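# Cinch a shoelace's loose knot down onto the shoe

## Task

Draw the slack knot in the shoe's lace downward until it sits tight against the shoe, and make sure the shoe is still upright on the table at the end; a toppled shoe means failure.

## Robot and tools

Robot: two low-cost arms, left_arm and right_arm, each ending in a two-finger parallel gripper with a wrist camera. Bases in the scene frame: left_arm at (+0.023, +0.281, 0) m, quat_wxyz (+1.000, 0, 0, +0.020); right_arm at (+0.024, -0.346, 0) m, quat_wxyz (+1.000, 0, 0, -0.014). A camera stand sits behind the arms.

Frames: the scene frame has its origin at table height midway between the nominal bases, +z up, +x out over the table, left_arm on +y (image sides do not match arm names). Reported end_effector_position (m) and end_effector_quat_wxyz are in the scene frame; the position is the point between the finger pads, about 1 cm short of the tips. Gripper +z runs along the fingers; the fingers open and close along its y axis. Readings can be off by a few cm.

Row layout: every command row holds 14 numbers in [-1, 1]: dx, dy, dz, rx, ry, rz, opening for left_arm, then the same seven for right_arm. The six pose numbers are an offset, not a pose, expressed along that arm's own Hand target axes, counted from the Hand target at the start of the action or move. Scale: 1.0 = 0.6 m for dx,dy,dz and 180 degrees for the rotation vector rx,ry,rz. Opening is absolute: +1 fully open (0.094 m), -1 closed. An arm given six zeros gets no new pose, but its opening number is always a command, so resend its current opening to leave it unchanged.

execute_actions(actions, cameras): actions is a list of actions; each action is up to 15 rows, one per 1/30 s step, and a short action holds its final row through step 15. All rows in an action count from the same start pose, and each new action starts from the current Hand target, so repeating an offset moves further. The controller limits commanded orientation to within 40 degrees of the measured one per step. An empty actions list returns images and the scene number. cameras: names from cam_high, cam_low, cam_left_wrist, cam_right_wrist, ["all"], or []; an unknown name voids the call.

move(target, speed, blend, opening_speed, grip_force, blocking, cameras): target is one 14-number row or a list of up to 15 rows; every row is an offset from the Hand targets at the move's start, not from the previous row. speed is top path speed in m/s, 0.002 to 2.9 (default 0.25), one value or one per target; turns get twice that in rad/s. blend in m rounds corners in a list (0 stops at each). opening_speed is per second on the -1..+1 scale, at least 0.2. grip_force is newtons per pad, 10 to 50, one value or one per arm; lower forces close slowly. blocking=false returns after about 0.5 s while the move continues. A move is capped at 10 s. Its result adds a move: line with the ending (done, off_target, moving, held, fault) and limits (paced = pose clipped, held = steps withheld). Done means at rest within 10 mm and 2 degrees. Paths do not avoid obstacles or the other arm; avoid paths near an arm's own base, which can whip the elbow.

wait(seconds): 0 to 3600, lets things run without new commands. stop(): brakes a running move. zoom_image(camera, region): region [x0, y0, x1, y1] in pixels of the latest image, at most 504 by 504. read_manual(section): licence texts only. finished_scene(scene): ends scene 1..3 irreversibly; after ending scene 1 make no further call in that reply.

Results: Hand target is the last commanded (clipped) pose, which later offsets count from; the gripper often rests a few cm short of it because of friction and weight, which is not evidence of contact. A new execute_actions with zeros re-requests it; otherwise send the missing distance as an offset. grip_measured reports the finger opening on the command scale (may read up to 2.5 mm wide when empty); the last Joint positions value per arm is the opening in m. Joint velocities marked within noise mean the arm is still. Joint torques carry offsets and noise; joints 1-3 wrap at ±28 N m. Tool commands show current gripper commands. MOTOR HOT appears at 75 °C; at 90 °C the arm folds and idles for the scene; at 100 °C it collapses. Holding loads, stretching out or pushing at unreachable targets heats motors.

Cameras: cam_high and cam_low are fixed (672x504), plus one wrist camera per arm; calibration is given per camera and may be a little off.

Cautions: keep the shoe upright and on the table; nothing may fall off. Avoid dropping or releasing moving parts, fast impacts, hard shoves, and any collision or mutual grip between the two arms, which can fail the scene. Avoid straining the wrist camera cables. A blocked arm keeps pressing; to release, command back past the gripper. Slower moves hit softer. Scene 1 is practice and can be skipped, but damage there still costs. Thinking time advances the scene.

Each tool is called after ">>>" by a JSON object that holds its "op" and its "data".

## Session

>>> {"op": "execute_actions", "data": {"actions": []}}

>>> {"op": "zoom_image", "data": {"camera": "cam_high", "region": [240, 170, 480, 350]}}

Scene clock: 0.00 s.
left_arm: end_effector_position=(+0.4221, +0.3376, +0.1076) grip_measured=+1.000 end_effector_quat_wxyz=(+0.590, -0.063, +0.804, +0.043) | right_arm: end_effector_position=(+0.4252, -0.3527, +0.1042) grip_measured=+1.000 end_effector_quat_wxyz=(+0.585, +0.000, +0.811, +0.012)
Joint positions: left_arm=[0.09 1.531 0.379 0.845 -0.02 -0.011 0.094] | right_arm=[-0.02 1.525 0.377 0.826 -0.065 -0.002 0.094]
Joint velocities: within noise
Joint torques (N m): no reading
Motor temperatures (°C): left_arm=[29 32 39 34 29 28 28] | right_arm=[29 36 35 31 27 28 29]
Heat: left arm: 39 °C; right arm: 36 °C.
Hand target: left_arm +0.4259, +0.3372, +0.1183; +0.603, -0.059, +0.795, +0.043 | right_arm +0.4275, -0.3516, +0.1107; +0.593, -0.005, +0.805, +0.012
Tool commands: left_gripper/opening=+1.0 right_gripper/opening=+1.0
camera_calibration:
cam_left_wrist: T_world_to_cam=[[0.15414, -0.98785, -0.0199, 0.27422], [-0.6548, -0.08705, -0.75077, 0.42586], [0.73992, 0.12876, -0.66026, -0.1978]] pos_world=[0.38294, 0.33343, 0.19458]
cam_right_wrist: T_world_to_cam=[[0.02668, -0.99941, -0.02177, -0.36053], [-0.69026, -0.00267, -0.72356, 0.4054], [0.72307, 0.03433, -0.68992, -0.13601]] pos_world=[0.3878, -0.35457, 0.19164]

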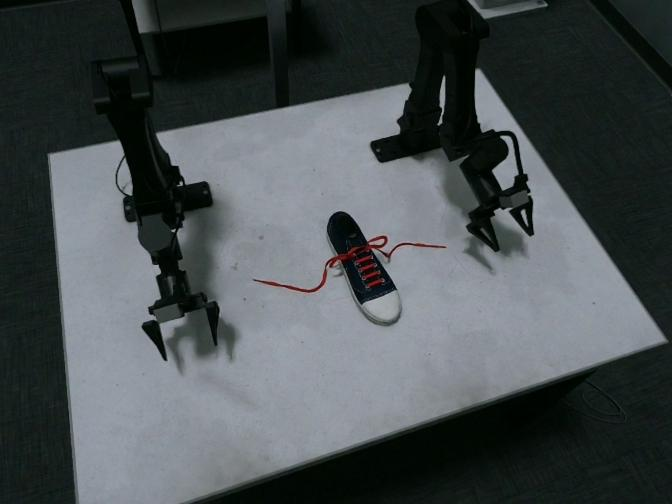

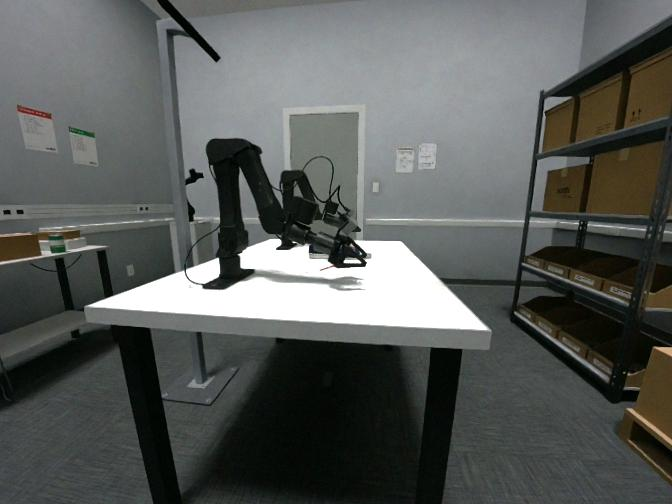

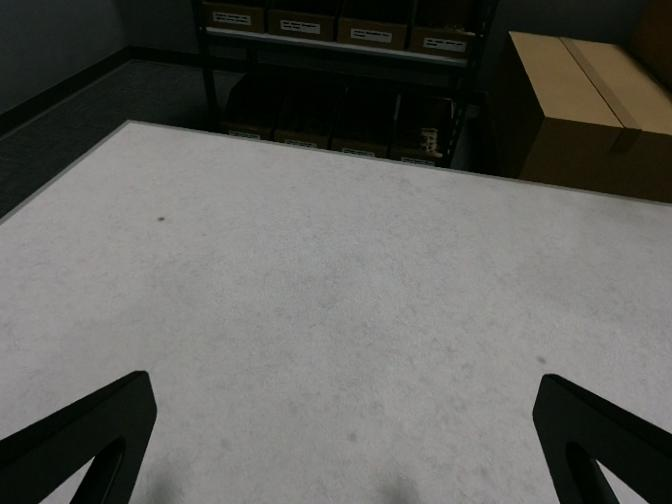

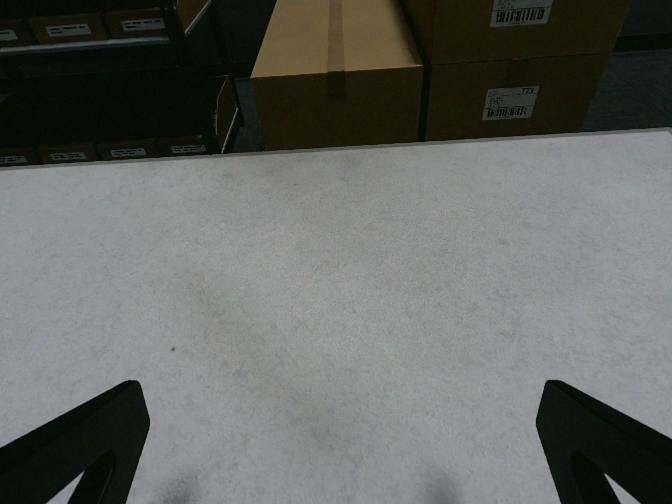

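Scaled by 2.100 from the camera's image (finer frame: 960x720).

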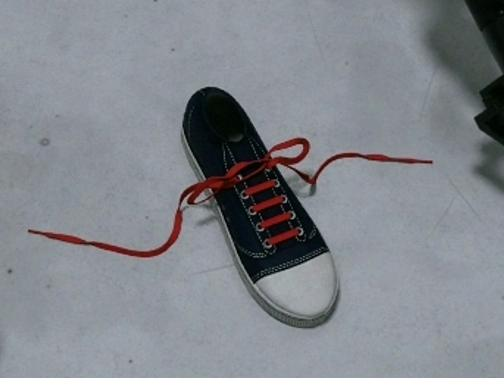

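>>> {"op": "move", "data": {"target": [0.046,-0.209,-0.175,0.382,0.277,0.505,0.2,0.031,0.301,-0.140,-0.238,0.354,-0.329,0.2], "speed": 0.25, "cameras": ["all"]}}

Scene clock: 22.67 s.
left_arm: end_effector_position=(+0.3309, +0.2009, +0.1142) grip_measured=+0.202 end_effector_quat_wxyz=(-0.004, +0.758, +0.652, -0.002) | right_arm: end_effector_position=(+0.3345, -0.1760, +0.1176) grip_measured=+0.201 end_effector_quat_wxyz=(+0.001, -0.565, +0.825, +0.001)
Joint positions: left_arm=[-0.298 1.756 1.463 -1.287 0 1.463 0.056] | right_arm=[0.525 1.884 1.637 -1.323 -0.002 -0.703 0.056]
Joint torques (N m): left_arm=[-0.58 -6.78 10.25 0.5 -0.06 0.14] | right_arm=[0.08 -6.34 9.78 0.05 0.04 -0.15]
Heat: left arm: 42 °C; right arm: 38 °C.
Hand target: left_arm +0.3367, +0.1974, +0.1203; +0.000, +0.766, +0.643, +0.000 | right_arm +0.3379, -0.1730, +0.1205; +0.000, -0.573, +0.819, +0.001
Off the commanded pose: left_arm 0.009 m, 1 deg | right_arm 0.005 m, 1 deg.
move: done
cam_left_wrist: T_world_to_cam=[[-0.98518, 0.17154, -0.00064, 0.29519], [0.15661, 0.90091, 0.40476, -0.23976], [0.07001, 0.39866, -0.91442, 0.08817]] pos_world=[0.32219, 0.13022, 0.17786]
cam_right_wrist: T_world_to_cam=[[0.9324, -0.36113, -0.01454, -0.37273], [-0.32133, -0.84672, 0.42405, -0.05408], [-0.16545, -0.39071, -0.90552, 0.18049]] pos_world=[0.36002, -0.10987, 0.18095]

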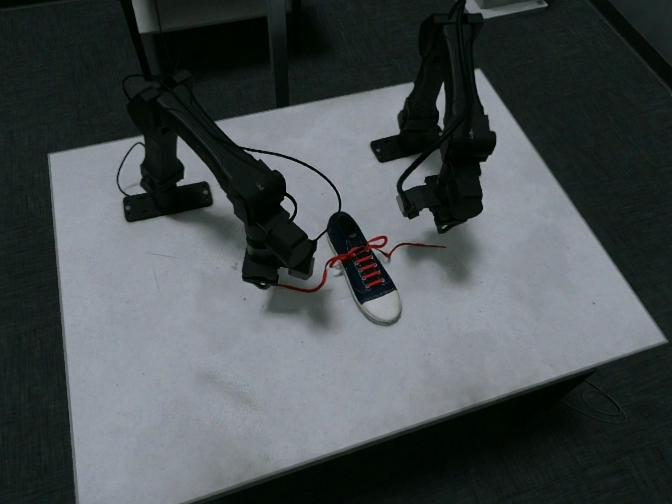

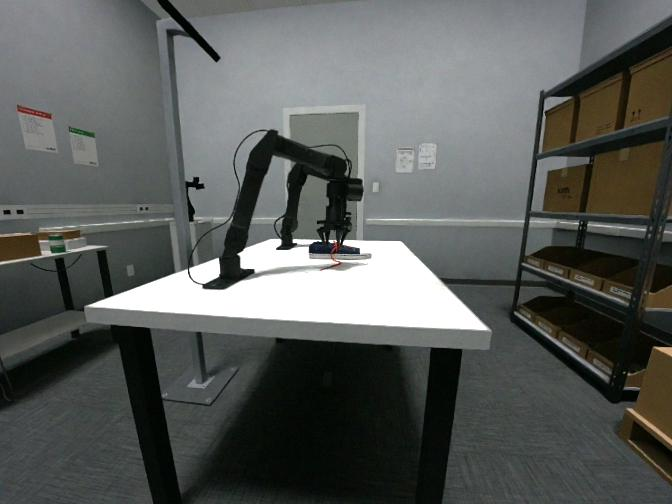

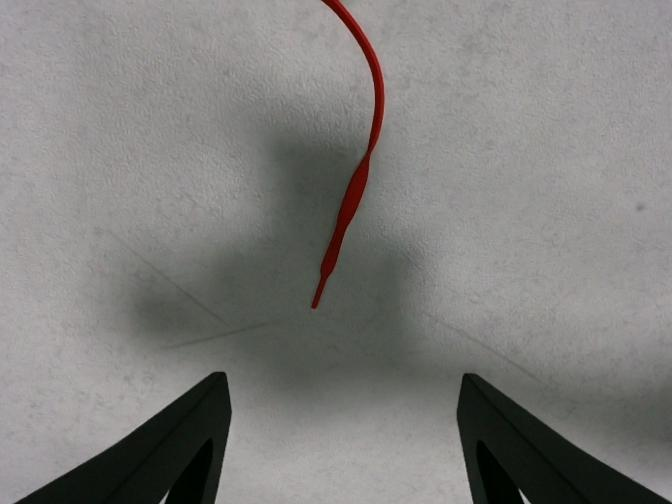

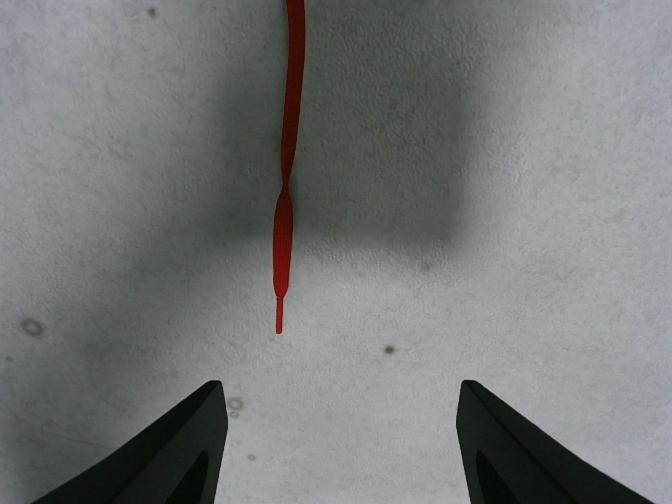

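>>> {"op": "move", "data": {"target": [[0.007,-0.005,0.13,0,0,0,0,0.0117,0.049,0.09,0,0,0,0],[0.007,-0.005,0.190,0,0,0,0,0.0117,0.049,0.151,0,0,0,0]], "speed": [0.2,0.07], "blend": 0.01, "cameras": ["all"]}}

>>> {"op": "zoom_image", "data": {"camera": "cam_low", "region": [290, 190, 390, 280]}}

Scene clock: 36.53 s.
left_arm: end_effector_position=(+0.3365, +0.1997, +0.0166) grip_measured=+0.001 end_effector_quat_wxyz=(+0.005, +0.762, +0.648, +0.004) | right_arm: end_effector_position=(+0.3006, -0.1759, +0.0420) grip_measured=+0.001 end_effector_quat_wxyz=(-0.021, -0.575, +0.818, +0.001)
Joint positions: left_arm=[-0.298 1.846 1.174 -0.887 -0.002 1.475 0.047] | right_arm=[0.577 1.861 1.302 -1.053 0.001 -0.677 0.047]
Joint torques (N m): left_arm=[0.58 -6.75 4.21 0.98 -0.04 0.13] | right_arm=[0.23 -6.52 2.93 0.93 0 0.08]
Heat: left arm: 43 °C; right arm: 39 °C.
Hand target: left_arm +0.3346, +0.2021, +0.0063; +0.000, +0.766, +0.643, +0.000 | right_arm +0.3078, -0.1694, +0.0300; +0.001, -0.573, +0.819, +0.001
Off the commanded pose: left_arm 0.011 m, 1 deg | right_arm 0.016 m, 2 deg.
move: off_target (left_arm, right_arm)
cam_left_wrist: T_world_to_cam=[[-0.98276, 0.18355, -0.02222, 0.29803], [0.15906, 0.9006, 0.40449, -0.20081], [0.09426, 0.39398, -0.91427, -0.00828]] pos_world=[0.32562, 0.12941, 0.08027]
cam_right_wrist: T_world_to_cam=[[0.94049, -0.33755, -0.03924, -0.33942], [-0.28378, -0.84365, 0.45576, -0.04481], [-0.18695, -0.41751, -0.88923, 0.10746]] pos_world=[0.32659, -0.10751, 0.10267]

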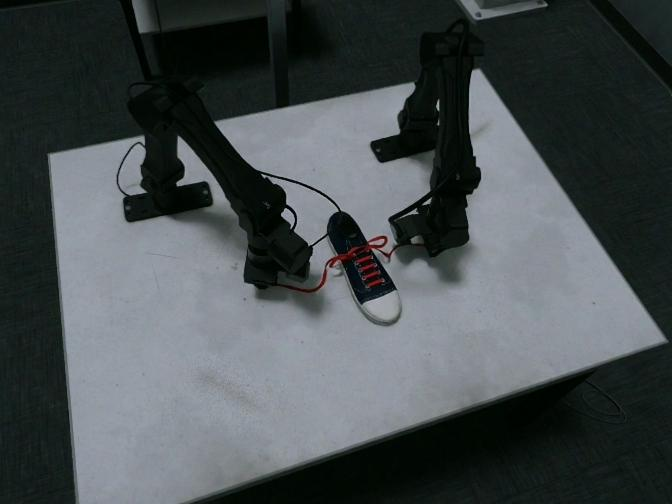

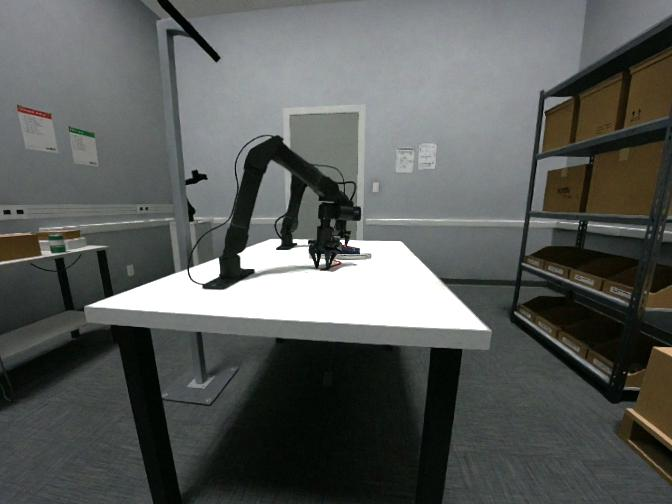

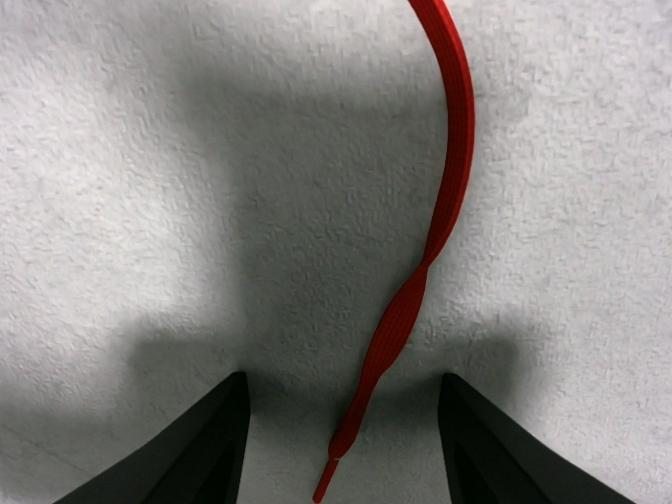

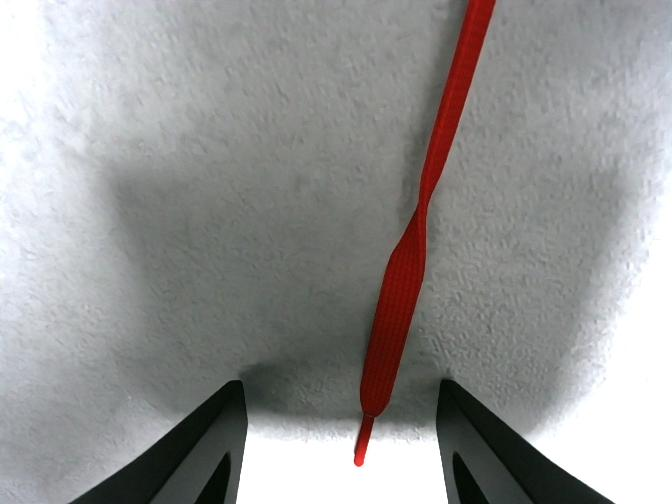

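Scaled by 5.040 from the camera's image (finer frame: 960x720).

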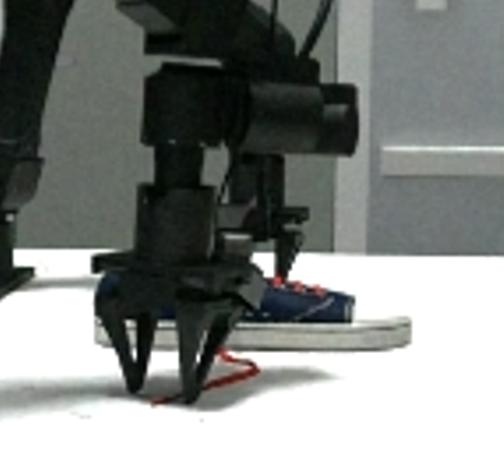

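>>> {"op": "move", "data": {"target": [[0,0,0,0,0,0,0,-0.022,0,-0.03,0,0,0,0],[0,0,0.004,0,0,0,0,-0.022,0,0.004,0,0,0,0],[0,0,0.004,0,0,0,-1,-0.022,0,0.004,0,0,0,-1]], "speed": 0.07, "opening_speed": 0.8, "cameras": ["cam_left_wrist","cam_right_wrist"]}}

Scene clock: 43.87 s.
left_arm: end_effector_position=(+0.3393, +0.1990, +0.0161) grip_measured=-0.964 end_effector_quat_wxyz=(+0.009, +0.762, +0.648, +0.008) | right_arm: end_effector_position=(+0.3165, -0.1603, +0.0420) grip_measured=-0.939 end_effector_quat_wxyz=(+0.011, -0.574, +0.819, -0.008)
Joint positions: left_arm=[-0.298 1.847 1.173 -0.873 -0.002 1.475 0.002] | right_arm=[0.599 1.882 1.329 -0.997 0.014 -0.652 0.003]
Joint torques (N m): left_arm=[0.58 -6.54 3.92 0.95 -0.04 0.13] | right_arm=[0.53 -5.2 4.3 0.56 -0.11 0.09]
Heat: left arm: 42 °C; right arm: 38 °C.
Hand target: left_arm +0.3346, +0.2021, +0.0039; +0.000, +0.766, +0.643, +0.000 | right_arm +0.3123, -0.1569, +0.0275; +0.000, -0.573, +0.819, +0.001
Off the commanded pose: left_arm 0.013 m, 1 deg | right_arm 0.015 m, 2 deg.
move: off_target (left_arm, right_arm); target 3's new opening was sent with right_arm's hand 0.018 m and 1 deg from that target
cam_left_wrist: T_world_to_cam=[[-0.98245, 0.18344, -0.03372, 0.30105], [0.15453, 0.9018, 0.40357, -0.19904], [0.10444, 0.39128, -0.91433, -0.01159]] pos_world=[0.32773, 0.1288, 0.07988]
cam_right_wrist: T_world_to_cam=[[0.94043, -0.33979, 0.01136, -0.35156], [-0.31309, -0.85254, 0.4185, -0.01766], [-0.13252, -0.39713, -0.90814, 0.10379]] pos_world=[0.33884, -0.09329, 0.10564]

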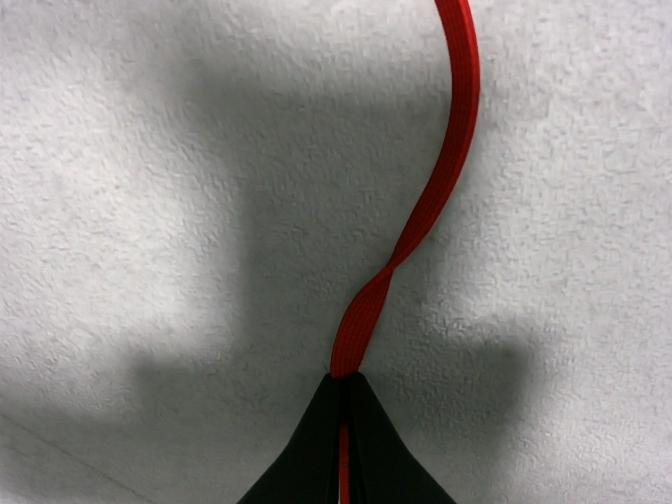

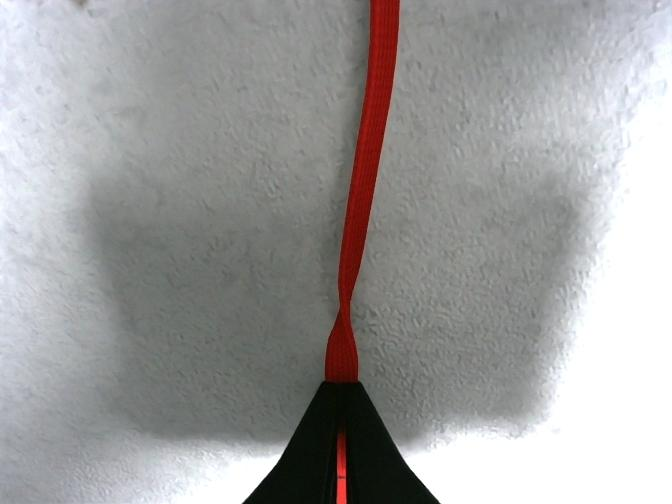

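>>> {"op": "move", "data": {"target": [[0.03,0,-0.1,0,0,0,-1,0.03,-0.015,-0.08,0,0,0,-1],[0.278,-0.0355,-0.135,0,0,0,-1,0.238,-0.14,-0.111,0,0,0,-1]], "speed": 0.07, "blend": 0.02, "cameras": ["all"]}}

>>> {"op": "zoom_image", "data": {"camera": "cam_high", "region": [290, 200, 410, 325]}}

Scene clock: 55.40 s.
left_arm: end_effector_position=(+0.3363, +0.3674, +0.0790) grip_measured=-0.965 end_effector_quat_wxyz=(-0.004, +0.761, +0.649, -0.002) | right_arm: end_effector_position=(+0.3354, -0.3221, +0.0780) grip_measured=-0.940 end_effector_quat_wxyz=(-0.022, -0.567, +0.823, +0.005)
Joint positions: left_arm=[0.224 1.795 1.37 -1.152 -0.005 1.993 0.002] | right_arm=[0.109 1.782 1.349 -1.181 0.013 -1.126 0.003]
Joint torques (N m): left_arm=[0.59 -7.17 10.07 0.48 -0.02 0.15] | right_arm=[-0.24 -8.68 9.55 -0.02 -0.14 -0.14]
Heat: left arm: 42 °C; right arm: 38 °C.
Hand target: left_arm +0.3422, +0.3700, +0.0849; +0.000, +0.766, +0.643, +0.000 | right_arm +0.3424, -0.3200, +0.0938; +0.001, -0.573, +0.819, +0.001
Off the commanded pose: left_arm 0.009 m, 1 deg | right_arm 0.017 m, 3 deg.
move: off_target (right_arm)
cam_left_wrist: T_world_to_cam=[[-0.98347, 0.18105, -0.00167, 0.26801], [0.16486, 0.89924, 0.4052, -0.37847], [0.07486, 0.39823, -0.91422, -0.0123]] pos_world=[0.32689, 0.29671, 0.14256]
cam_right_wrist: T_world_to_cam=[[0.93371, -0.35495, -0.04686, -0.42288], [-0.29687, -0.84072, 0.45284, -0.16914], [-0.20013, -0.40891, -0.89036, 0.0922]] pos_world=[0.36309, -0.25459, 0.13887]

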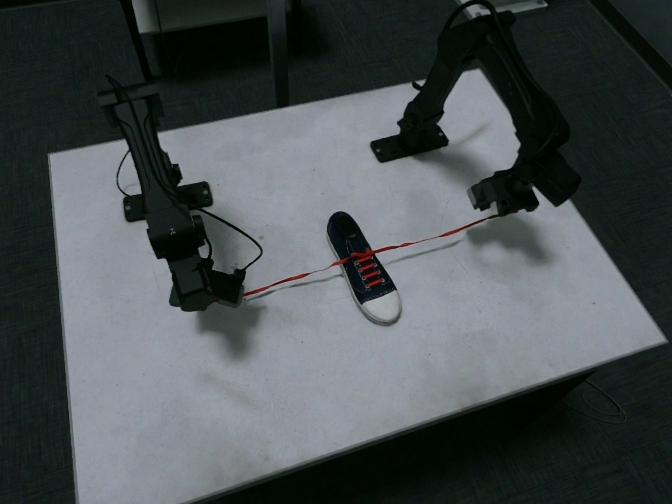

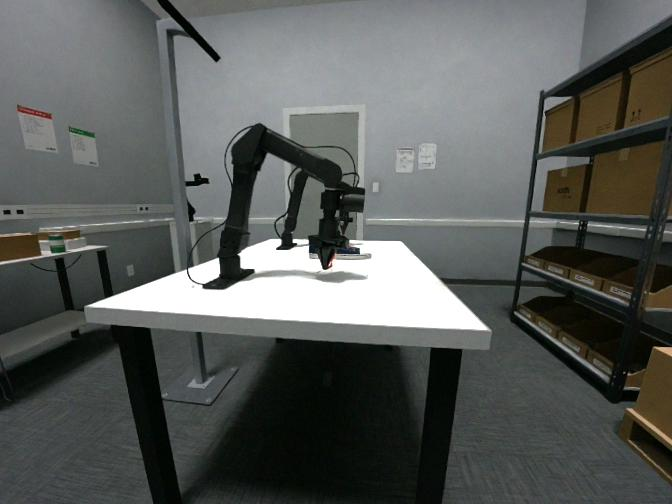

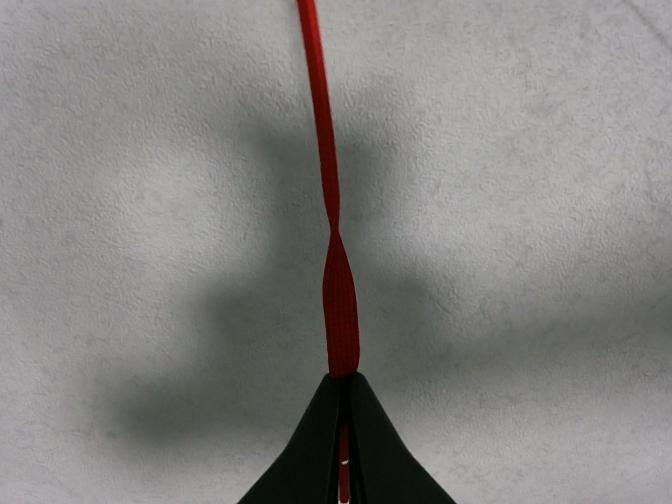

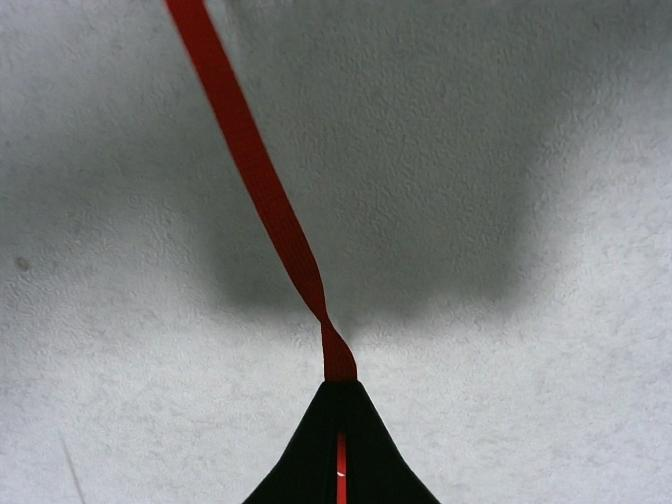

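Scaled by 4.032 from the camera's image (finer frame: 960x720).

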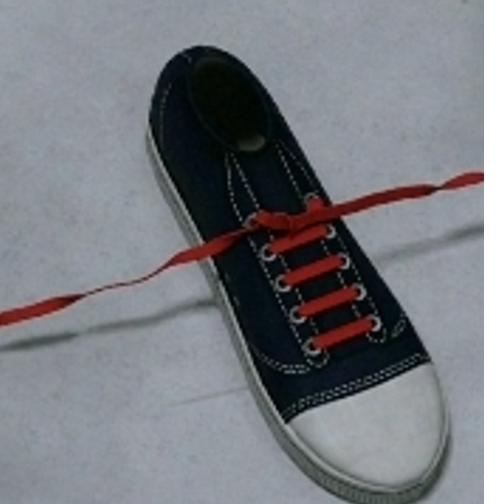

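>>> {"op": "move", "data": {"target": [0.05,-0.008,0.017,0,0,0,-1,0.047,-0.017,0.013,0,0,0,-1], "speed": 0.04, "cameras": ["cam_high"]}}

>>> {"op": "zoom_image", "data": {"camera": "cam_high", "region": [290, 200, 410, 325]}}

Scene clock: 59.77 s.
left_arm: end_effector_position=(+0.3326, +0.3834, +0.0690) grip_measured=-0.965 end_effector_quat_wxyz=(+0.007, +0.766, +0.643, -0.023) | right_arm: end_effector_position=(+0.3363, -0.3416, +0.0780) grip_measured=-0.940 end_effector_quat_wxyz=(-0.011, -0.571, +0.821, +0.022)
Joint positions: left_arm=[0.293 1.836 1.38 -1.152 0.029 2.078 0.002] | right_arm=[0.025 1.782 1.349 -1.181 -0.024 -1.22 0.003]
Joint torques (N m): left_arm=[2.1 -7.3 10.35 0.71 -0.21 0.16] | right_arm=[-1.11 -8.61 6.72 0.26 0.12 -0.11]
Heat: left arm: 42 °C; right arm: 38 °C.
Hand target: left_arm +0.3426, +0.4004, +0.0746; +0.000, +0.766, +0.643, +0.000 | right_arm +0.3423, -0.3500, +0.0859; +0.001, -0.573, +0.819, +0.001
Off the commanded pose: left_arm 0.021 m, 3 deg | right_arm 0.013 m, 3 deg.
move: off_target (left_arm, right_arm)

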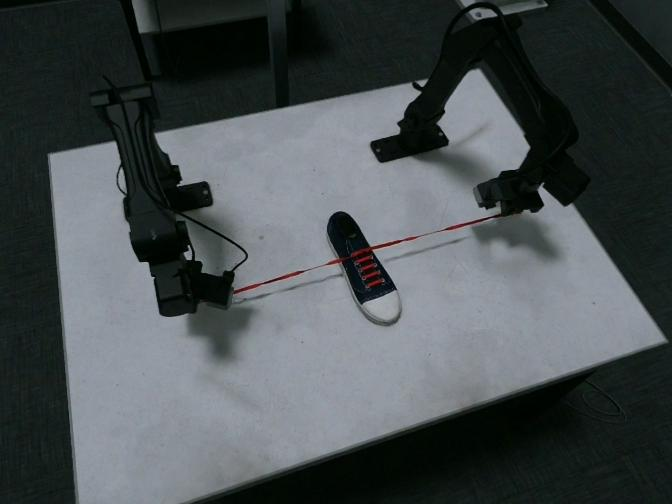

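Scaled by 4.032 from the camera's image (finer frame: 960x720).

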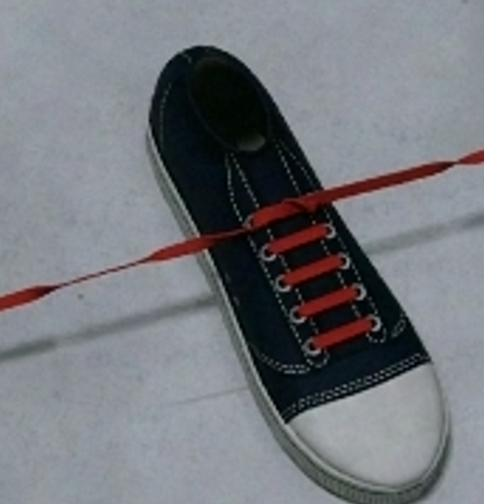

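>>> {"op": "move", "data": {"target": [0.034,-0.006,0.013,0,0,0,-1,0.034,-0.012,0.013,0,0,0,-1], "speed": 0.03}}

>>> {"op": "move", "data": {"target": [-0.09,0.016,0.073,0,0,0,-1,-0.078,0.028,0.052,0,0,0,-1], "speed": 0.1, "cameras": ["cam_high"]}}

>>> {"op": "zoom_image", "data": {"camera": "cam_high", "region": [290, 200, 410, 325]}}

Scene clock: 66.70 s.
left_arm: end_effector_position=(+0.3303, +0.3849, +0.0623) grip_measured=-0.965 end_effector_quat_wxyz=(+0.029, +0.769, +0.637, -0.046) | right_arm: end_effector_position=(+0.3374, -0.3491, +0.0784) grip_measured=-0.940 end_effector_quat_wxyz=(+0.007, -0.576, +0.816, +0.042)
Joint positions: left_arm=[0.33 1.865 1.386 -1.161 0.084 2.13 0.002] | right_arm=[-0.028 1.782 1.349 -1.178 -0.075 -1.287 0.003]
Joint torques (N m): left_arm=[3.74 -7.47 10.82 0.91 -0.69 0.17] | right_arm=[-2.35 -7.82 4.79 0.51 0.6 -0.12]
Heat: left arm: 42 °C; right arm: 38 °C.
Hand target: left_arm +0.3427, +0.4212, +0.0670; +0.000, +0.765, +0.643, +0.000 | right_arm +0.3421, -0.3716, +0.0780; +0.001, -0.573, +0.819, +0.001
Off the commanded pose: left_arm 0.039 m, 6 deg | right_arm 0.023 m, 5 deg.
move: off_target (left_arm, right_arm)

Scene clock: 68.63 s.
left_arm: end_effector_position=(+0.3433, +0.3691, +0.0291) grip_measured=-0.965 end_effector_quat_wxyz=(+0.000, +0.763, +0.646, +0.002) | right_arm: end_effector_position=(+0.3425, -0.3238, +0.0559) grip_measured=-0.940 end_effector_quat_wxyz=(+0.003, -0.578, +0.816, -0.001)
Joint positions: left_arm=[0.225 1.865 1.253 -0.956 0 2.003 0.002] | right_arm=[0.094 1.782 1.26 -1.043 -0.001 -1.166 0.003]
Joint torques (N m): left_arm=[-0.73 -8.02 4.64 0.9 -0.05 -0.07] | right_arm=[0.4 -5.5 4.34 0.5 0.03 0.07]
Heat: left arm: 42 °C; right arm: 38 °C.
Hand target: left_arm +0.3428, +0.3663, +0.0231; +0.000, +0.766, +0.643, +0.000 | right_arm +0.3423, -0.3218, +0.0470; +0.001, -0.573, +0.819, +0.001
Off the commanded pose: left_arm 0.007 m, 0 deg | right_arm 0.009 m, 1 deg.
move: done

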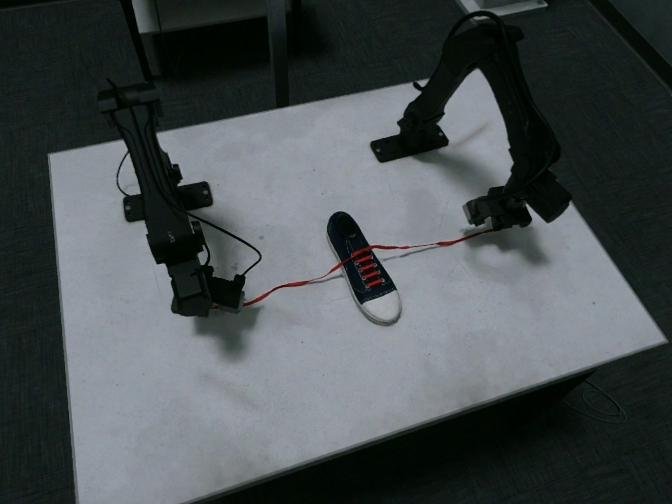

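Scaled by 4.032 from the camera's image (finer frame: 960x720).

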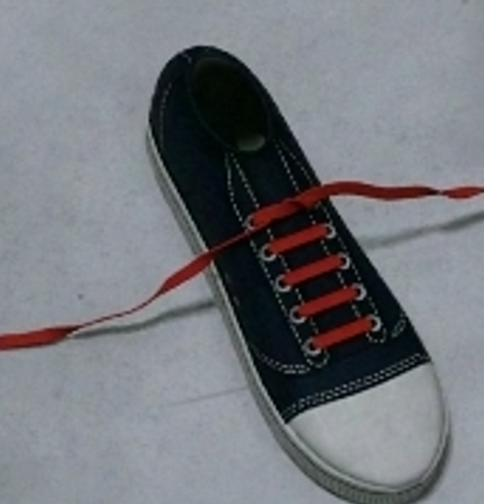

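>>> {"op": "move", "data": {"target": [0,0,0,0,0,0,-0.3,0,0,0,0,0,0,-0.3], "opening_speed": 0.8}}

>>> {"op": "move", "data": {"target": [0,0,-0.13,0,0,0,-0.3,0,0,-0.13,0,0,0,-0.3], "speed": 0.12, "cameras": ["cam_high"]}}

>>> {"op": "finished_scene", "data": {"scene": 3}}

Scene clock: 72.73 s.
left_arm: end_effector_position=(+0.3437, +0.3692, +0.0291) grip_measured=-0.302 end_effector_quat_wxyz=(+0.001, +0.763, +0.646, +0.002) | right_arm: end_effector_position=(+0.3425, -0.3238, +0.0559) grip_measured=-0.301 end_effector_quat_wxyz=(+0.003, -0.578, +0.816, -0.001)
Joint positions: left_arm=[0.225 1.865 1.253 -0.954 0 2.003 0.033] | right_arm=[0.094 1.782 1.26 -1.043 -0.001 -1.166 0.033]
Joint torques (N m): left_arm=[-0.72 -8.02 4.64 0.89 -0.05 -0.06] | right_arm=[0.32 -5.67 4.56 0.48 0.01 0.13]
Heat: left arm: 42 °C; right arm: 38 °C.
Hand target: left_arm +0.3428, +0.3663, +0.0231; +0.000, +0.766, +0.643, +0.000 | right_arm +0.3423, -0.3218, +0.0470; +0.001, -0.573, +0.819, +0.001
Off the commanded pose: left_arm 0.007 m, 0 deg | right_arm 0.009 m, 1 deg.
move: done

Scene clock: 74.60 s.
left_arm: end_effector_position=(+0.3348, +0.3668, +0.0835) grip_measured=-0.302 end_effector_quat_wxyz=(-0.010, +0.763, +0.646, -0.020) | right_arm: end_effector_position=(+0.3377, -0.3241, +0.1112) grip_measured=-0.301 end_effector_quat_wxyz=(-0.015, -0.578, +0.816, +0.010)
Joint positions: left_arm=[0.225 1.823 1.422 -1.215 0 2.003 0.033] | right_arm=[0.094 1.766 1.462 -1.302 -0.001 -1.166 0.033]
Joint torques (N m): left_arm=[-0.72 -10.65 9.98 0.38 -0.04 -0.06] | right_arm=[0.24 -8.1 9.52 0 -0.02 0.11]
Heat: left arm: 42 °C; right arm: 38 °C.
Hand target: left_arm +0.3428, +0.3663, +0.1011; +0.000, +0.766, +0.643, +0.000 | right_arm +0.3424, -0.3220, +0.1249; +0.000, -0.573, +0.819, +0.001
Off the commanded pose: left_arm 0.019 m, 3 deg | right_arm 0.015 m, 2 deg.
move: off_target (left_arm, right_arm)

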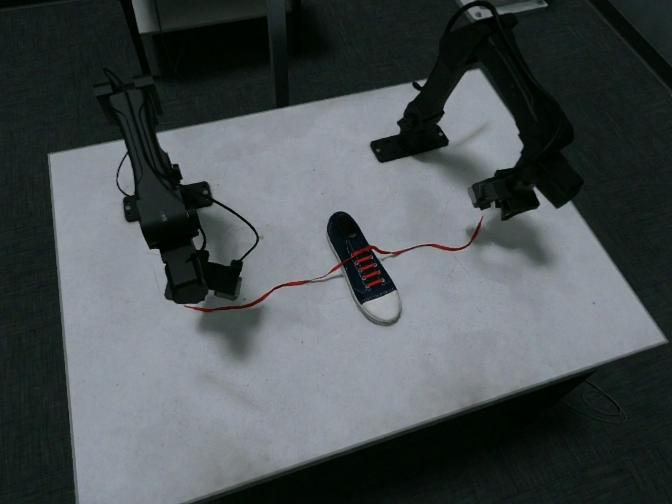

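The scene is finished: the task was done.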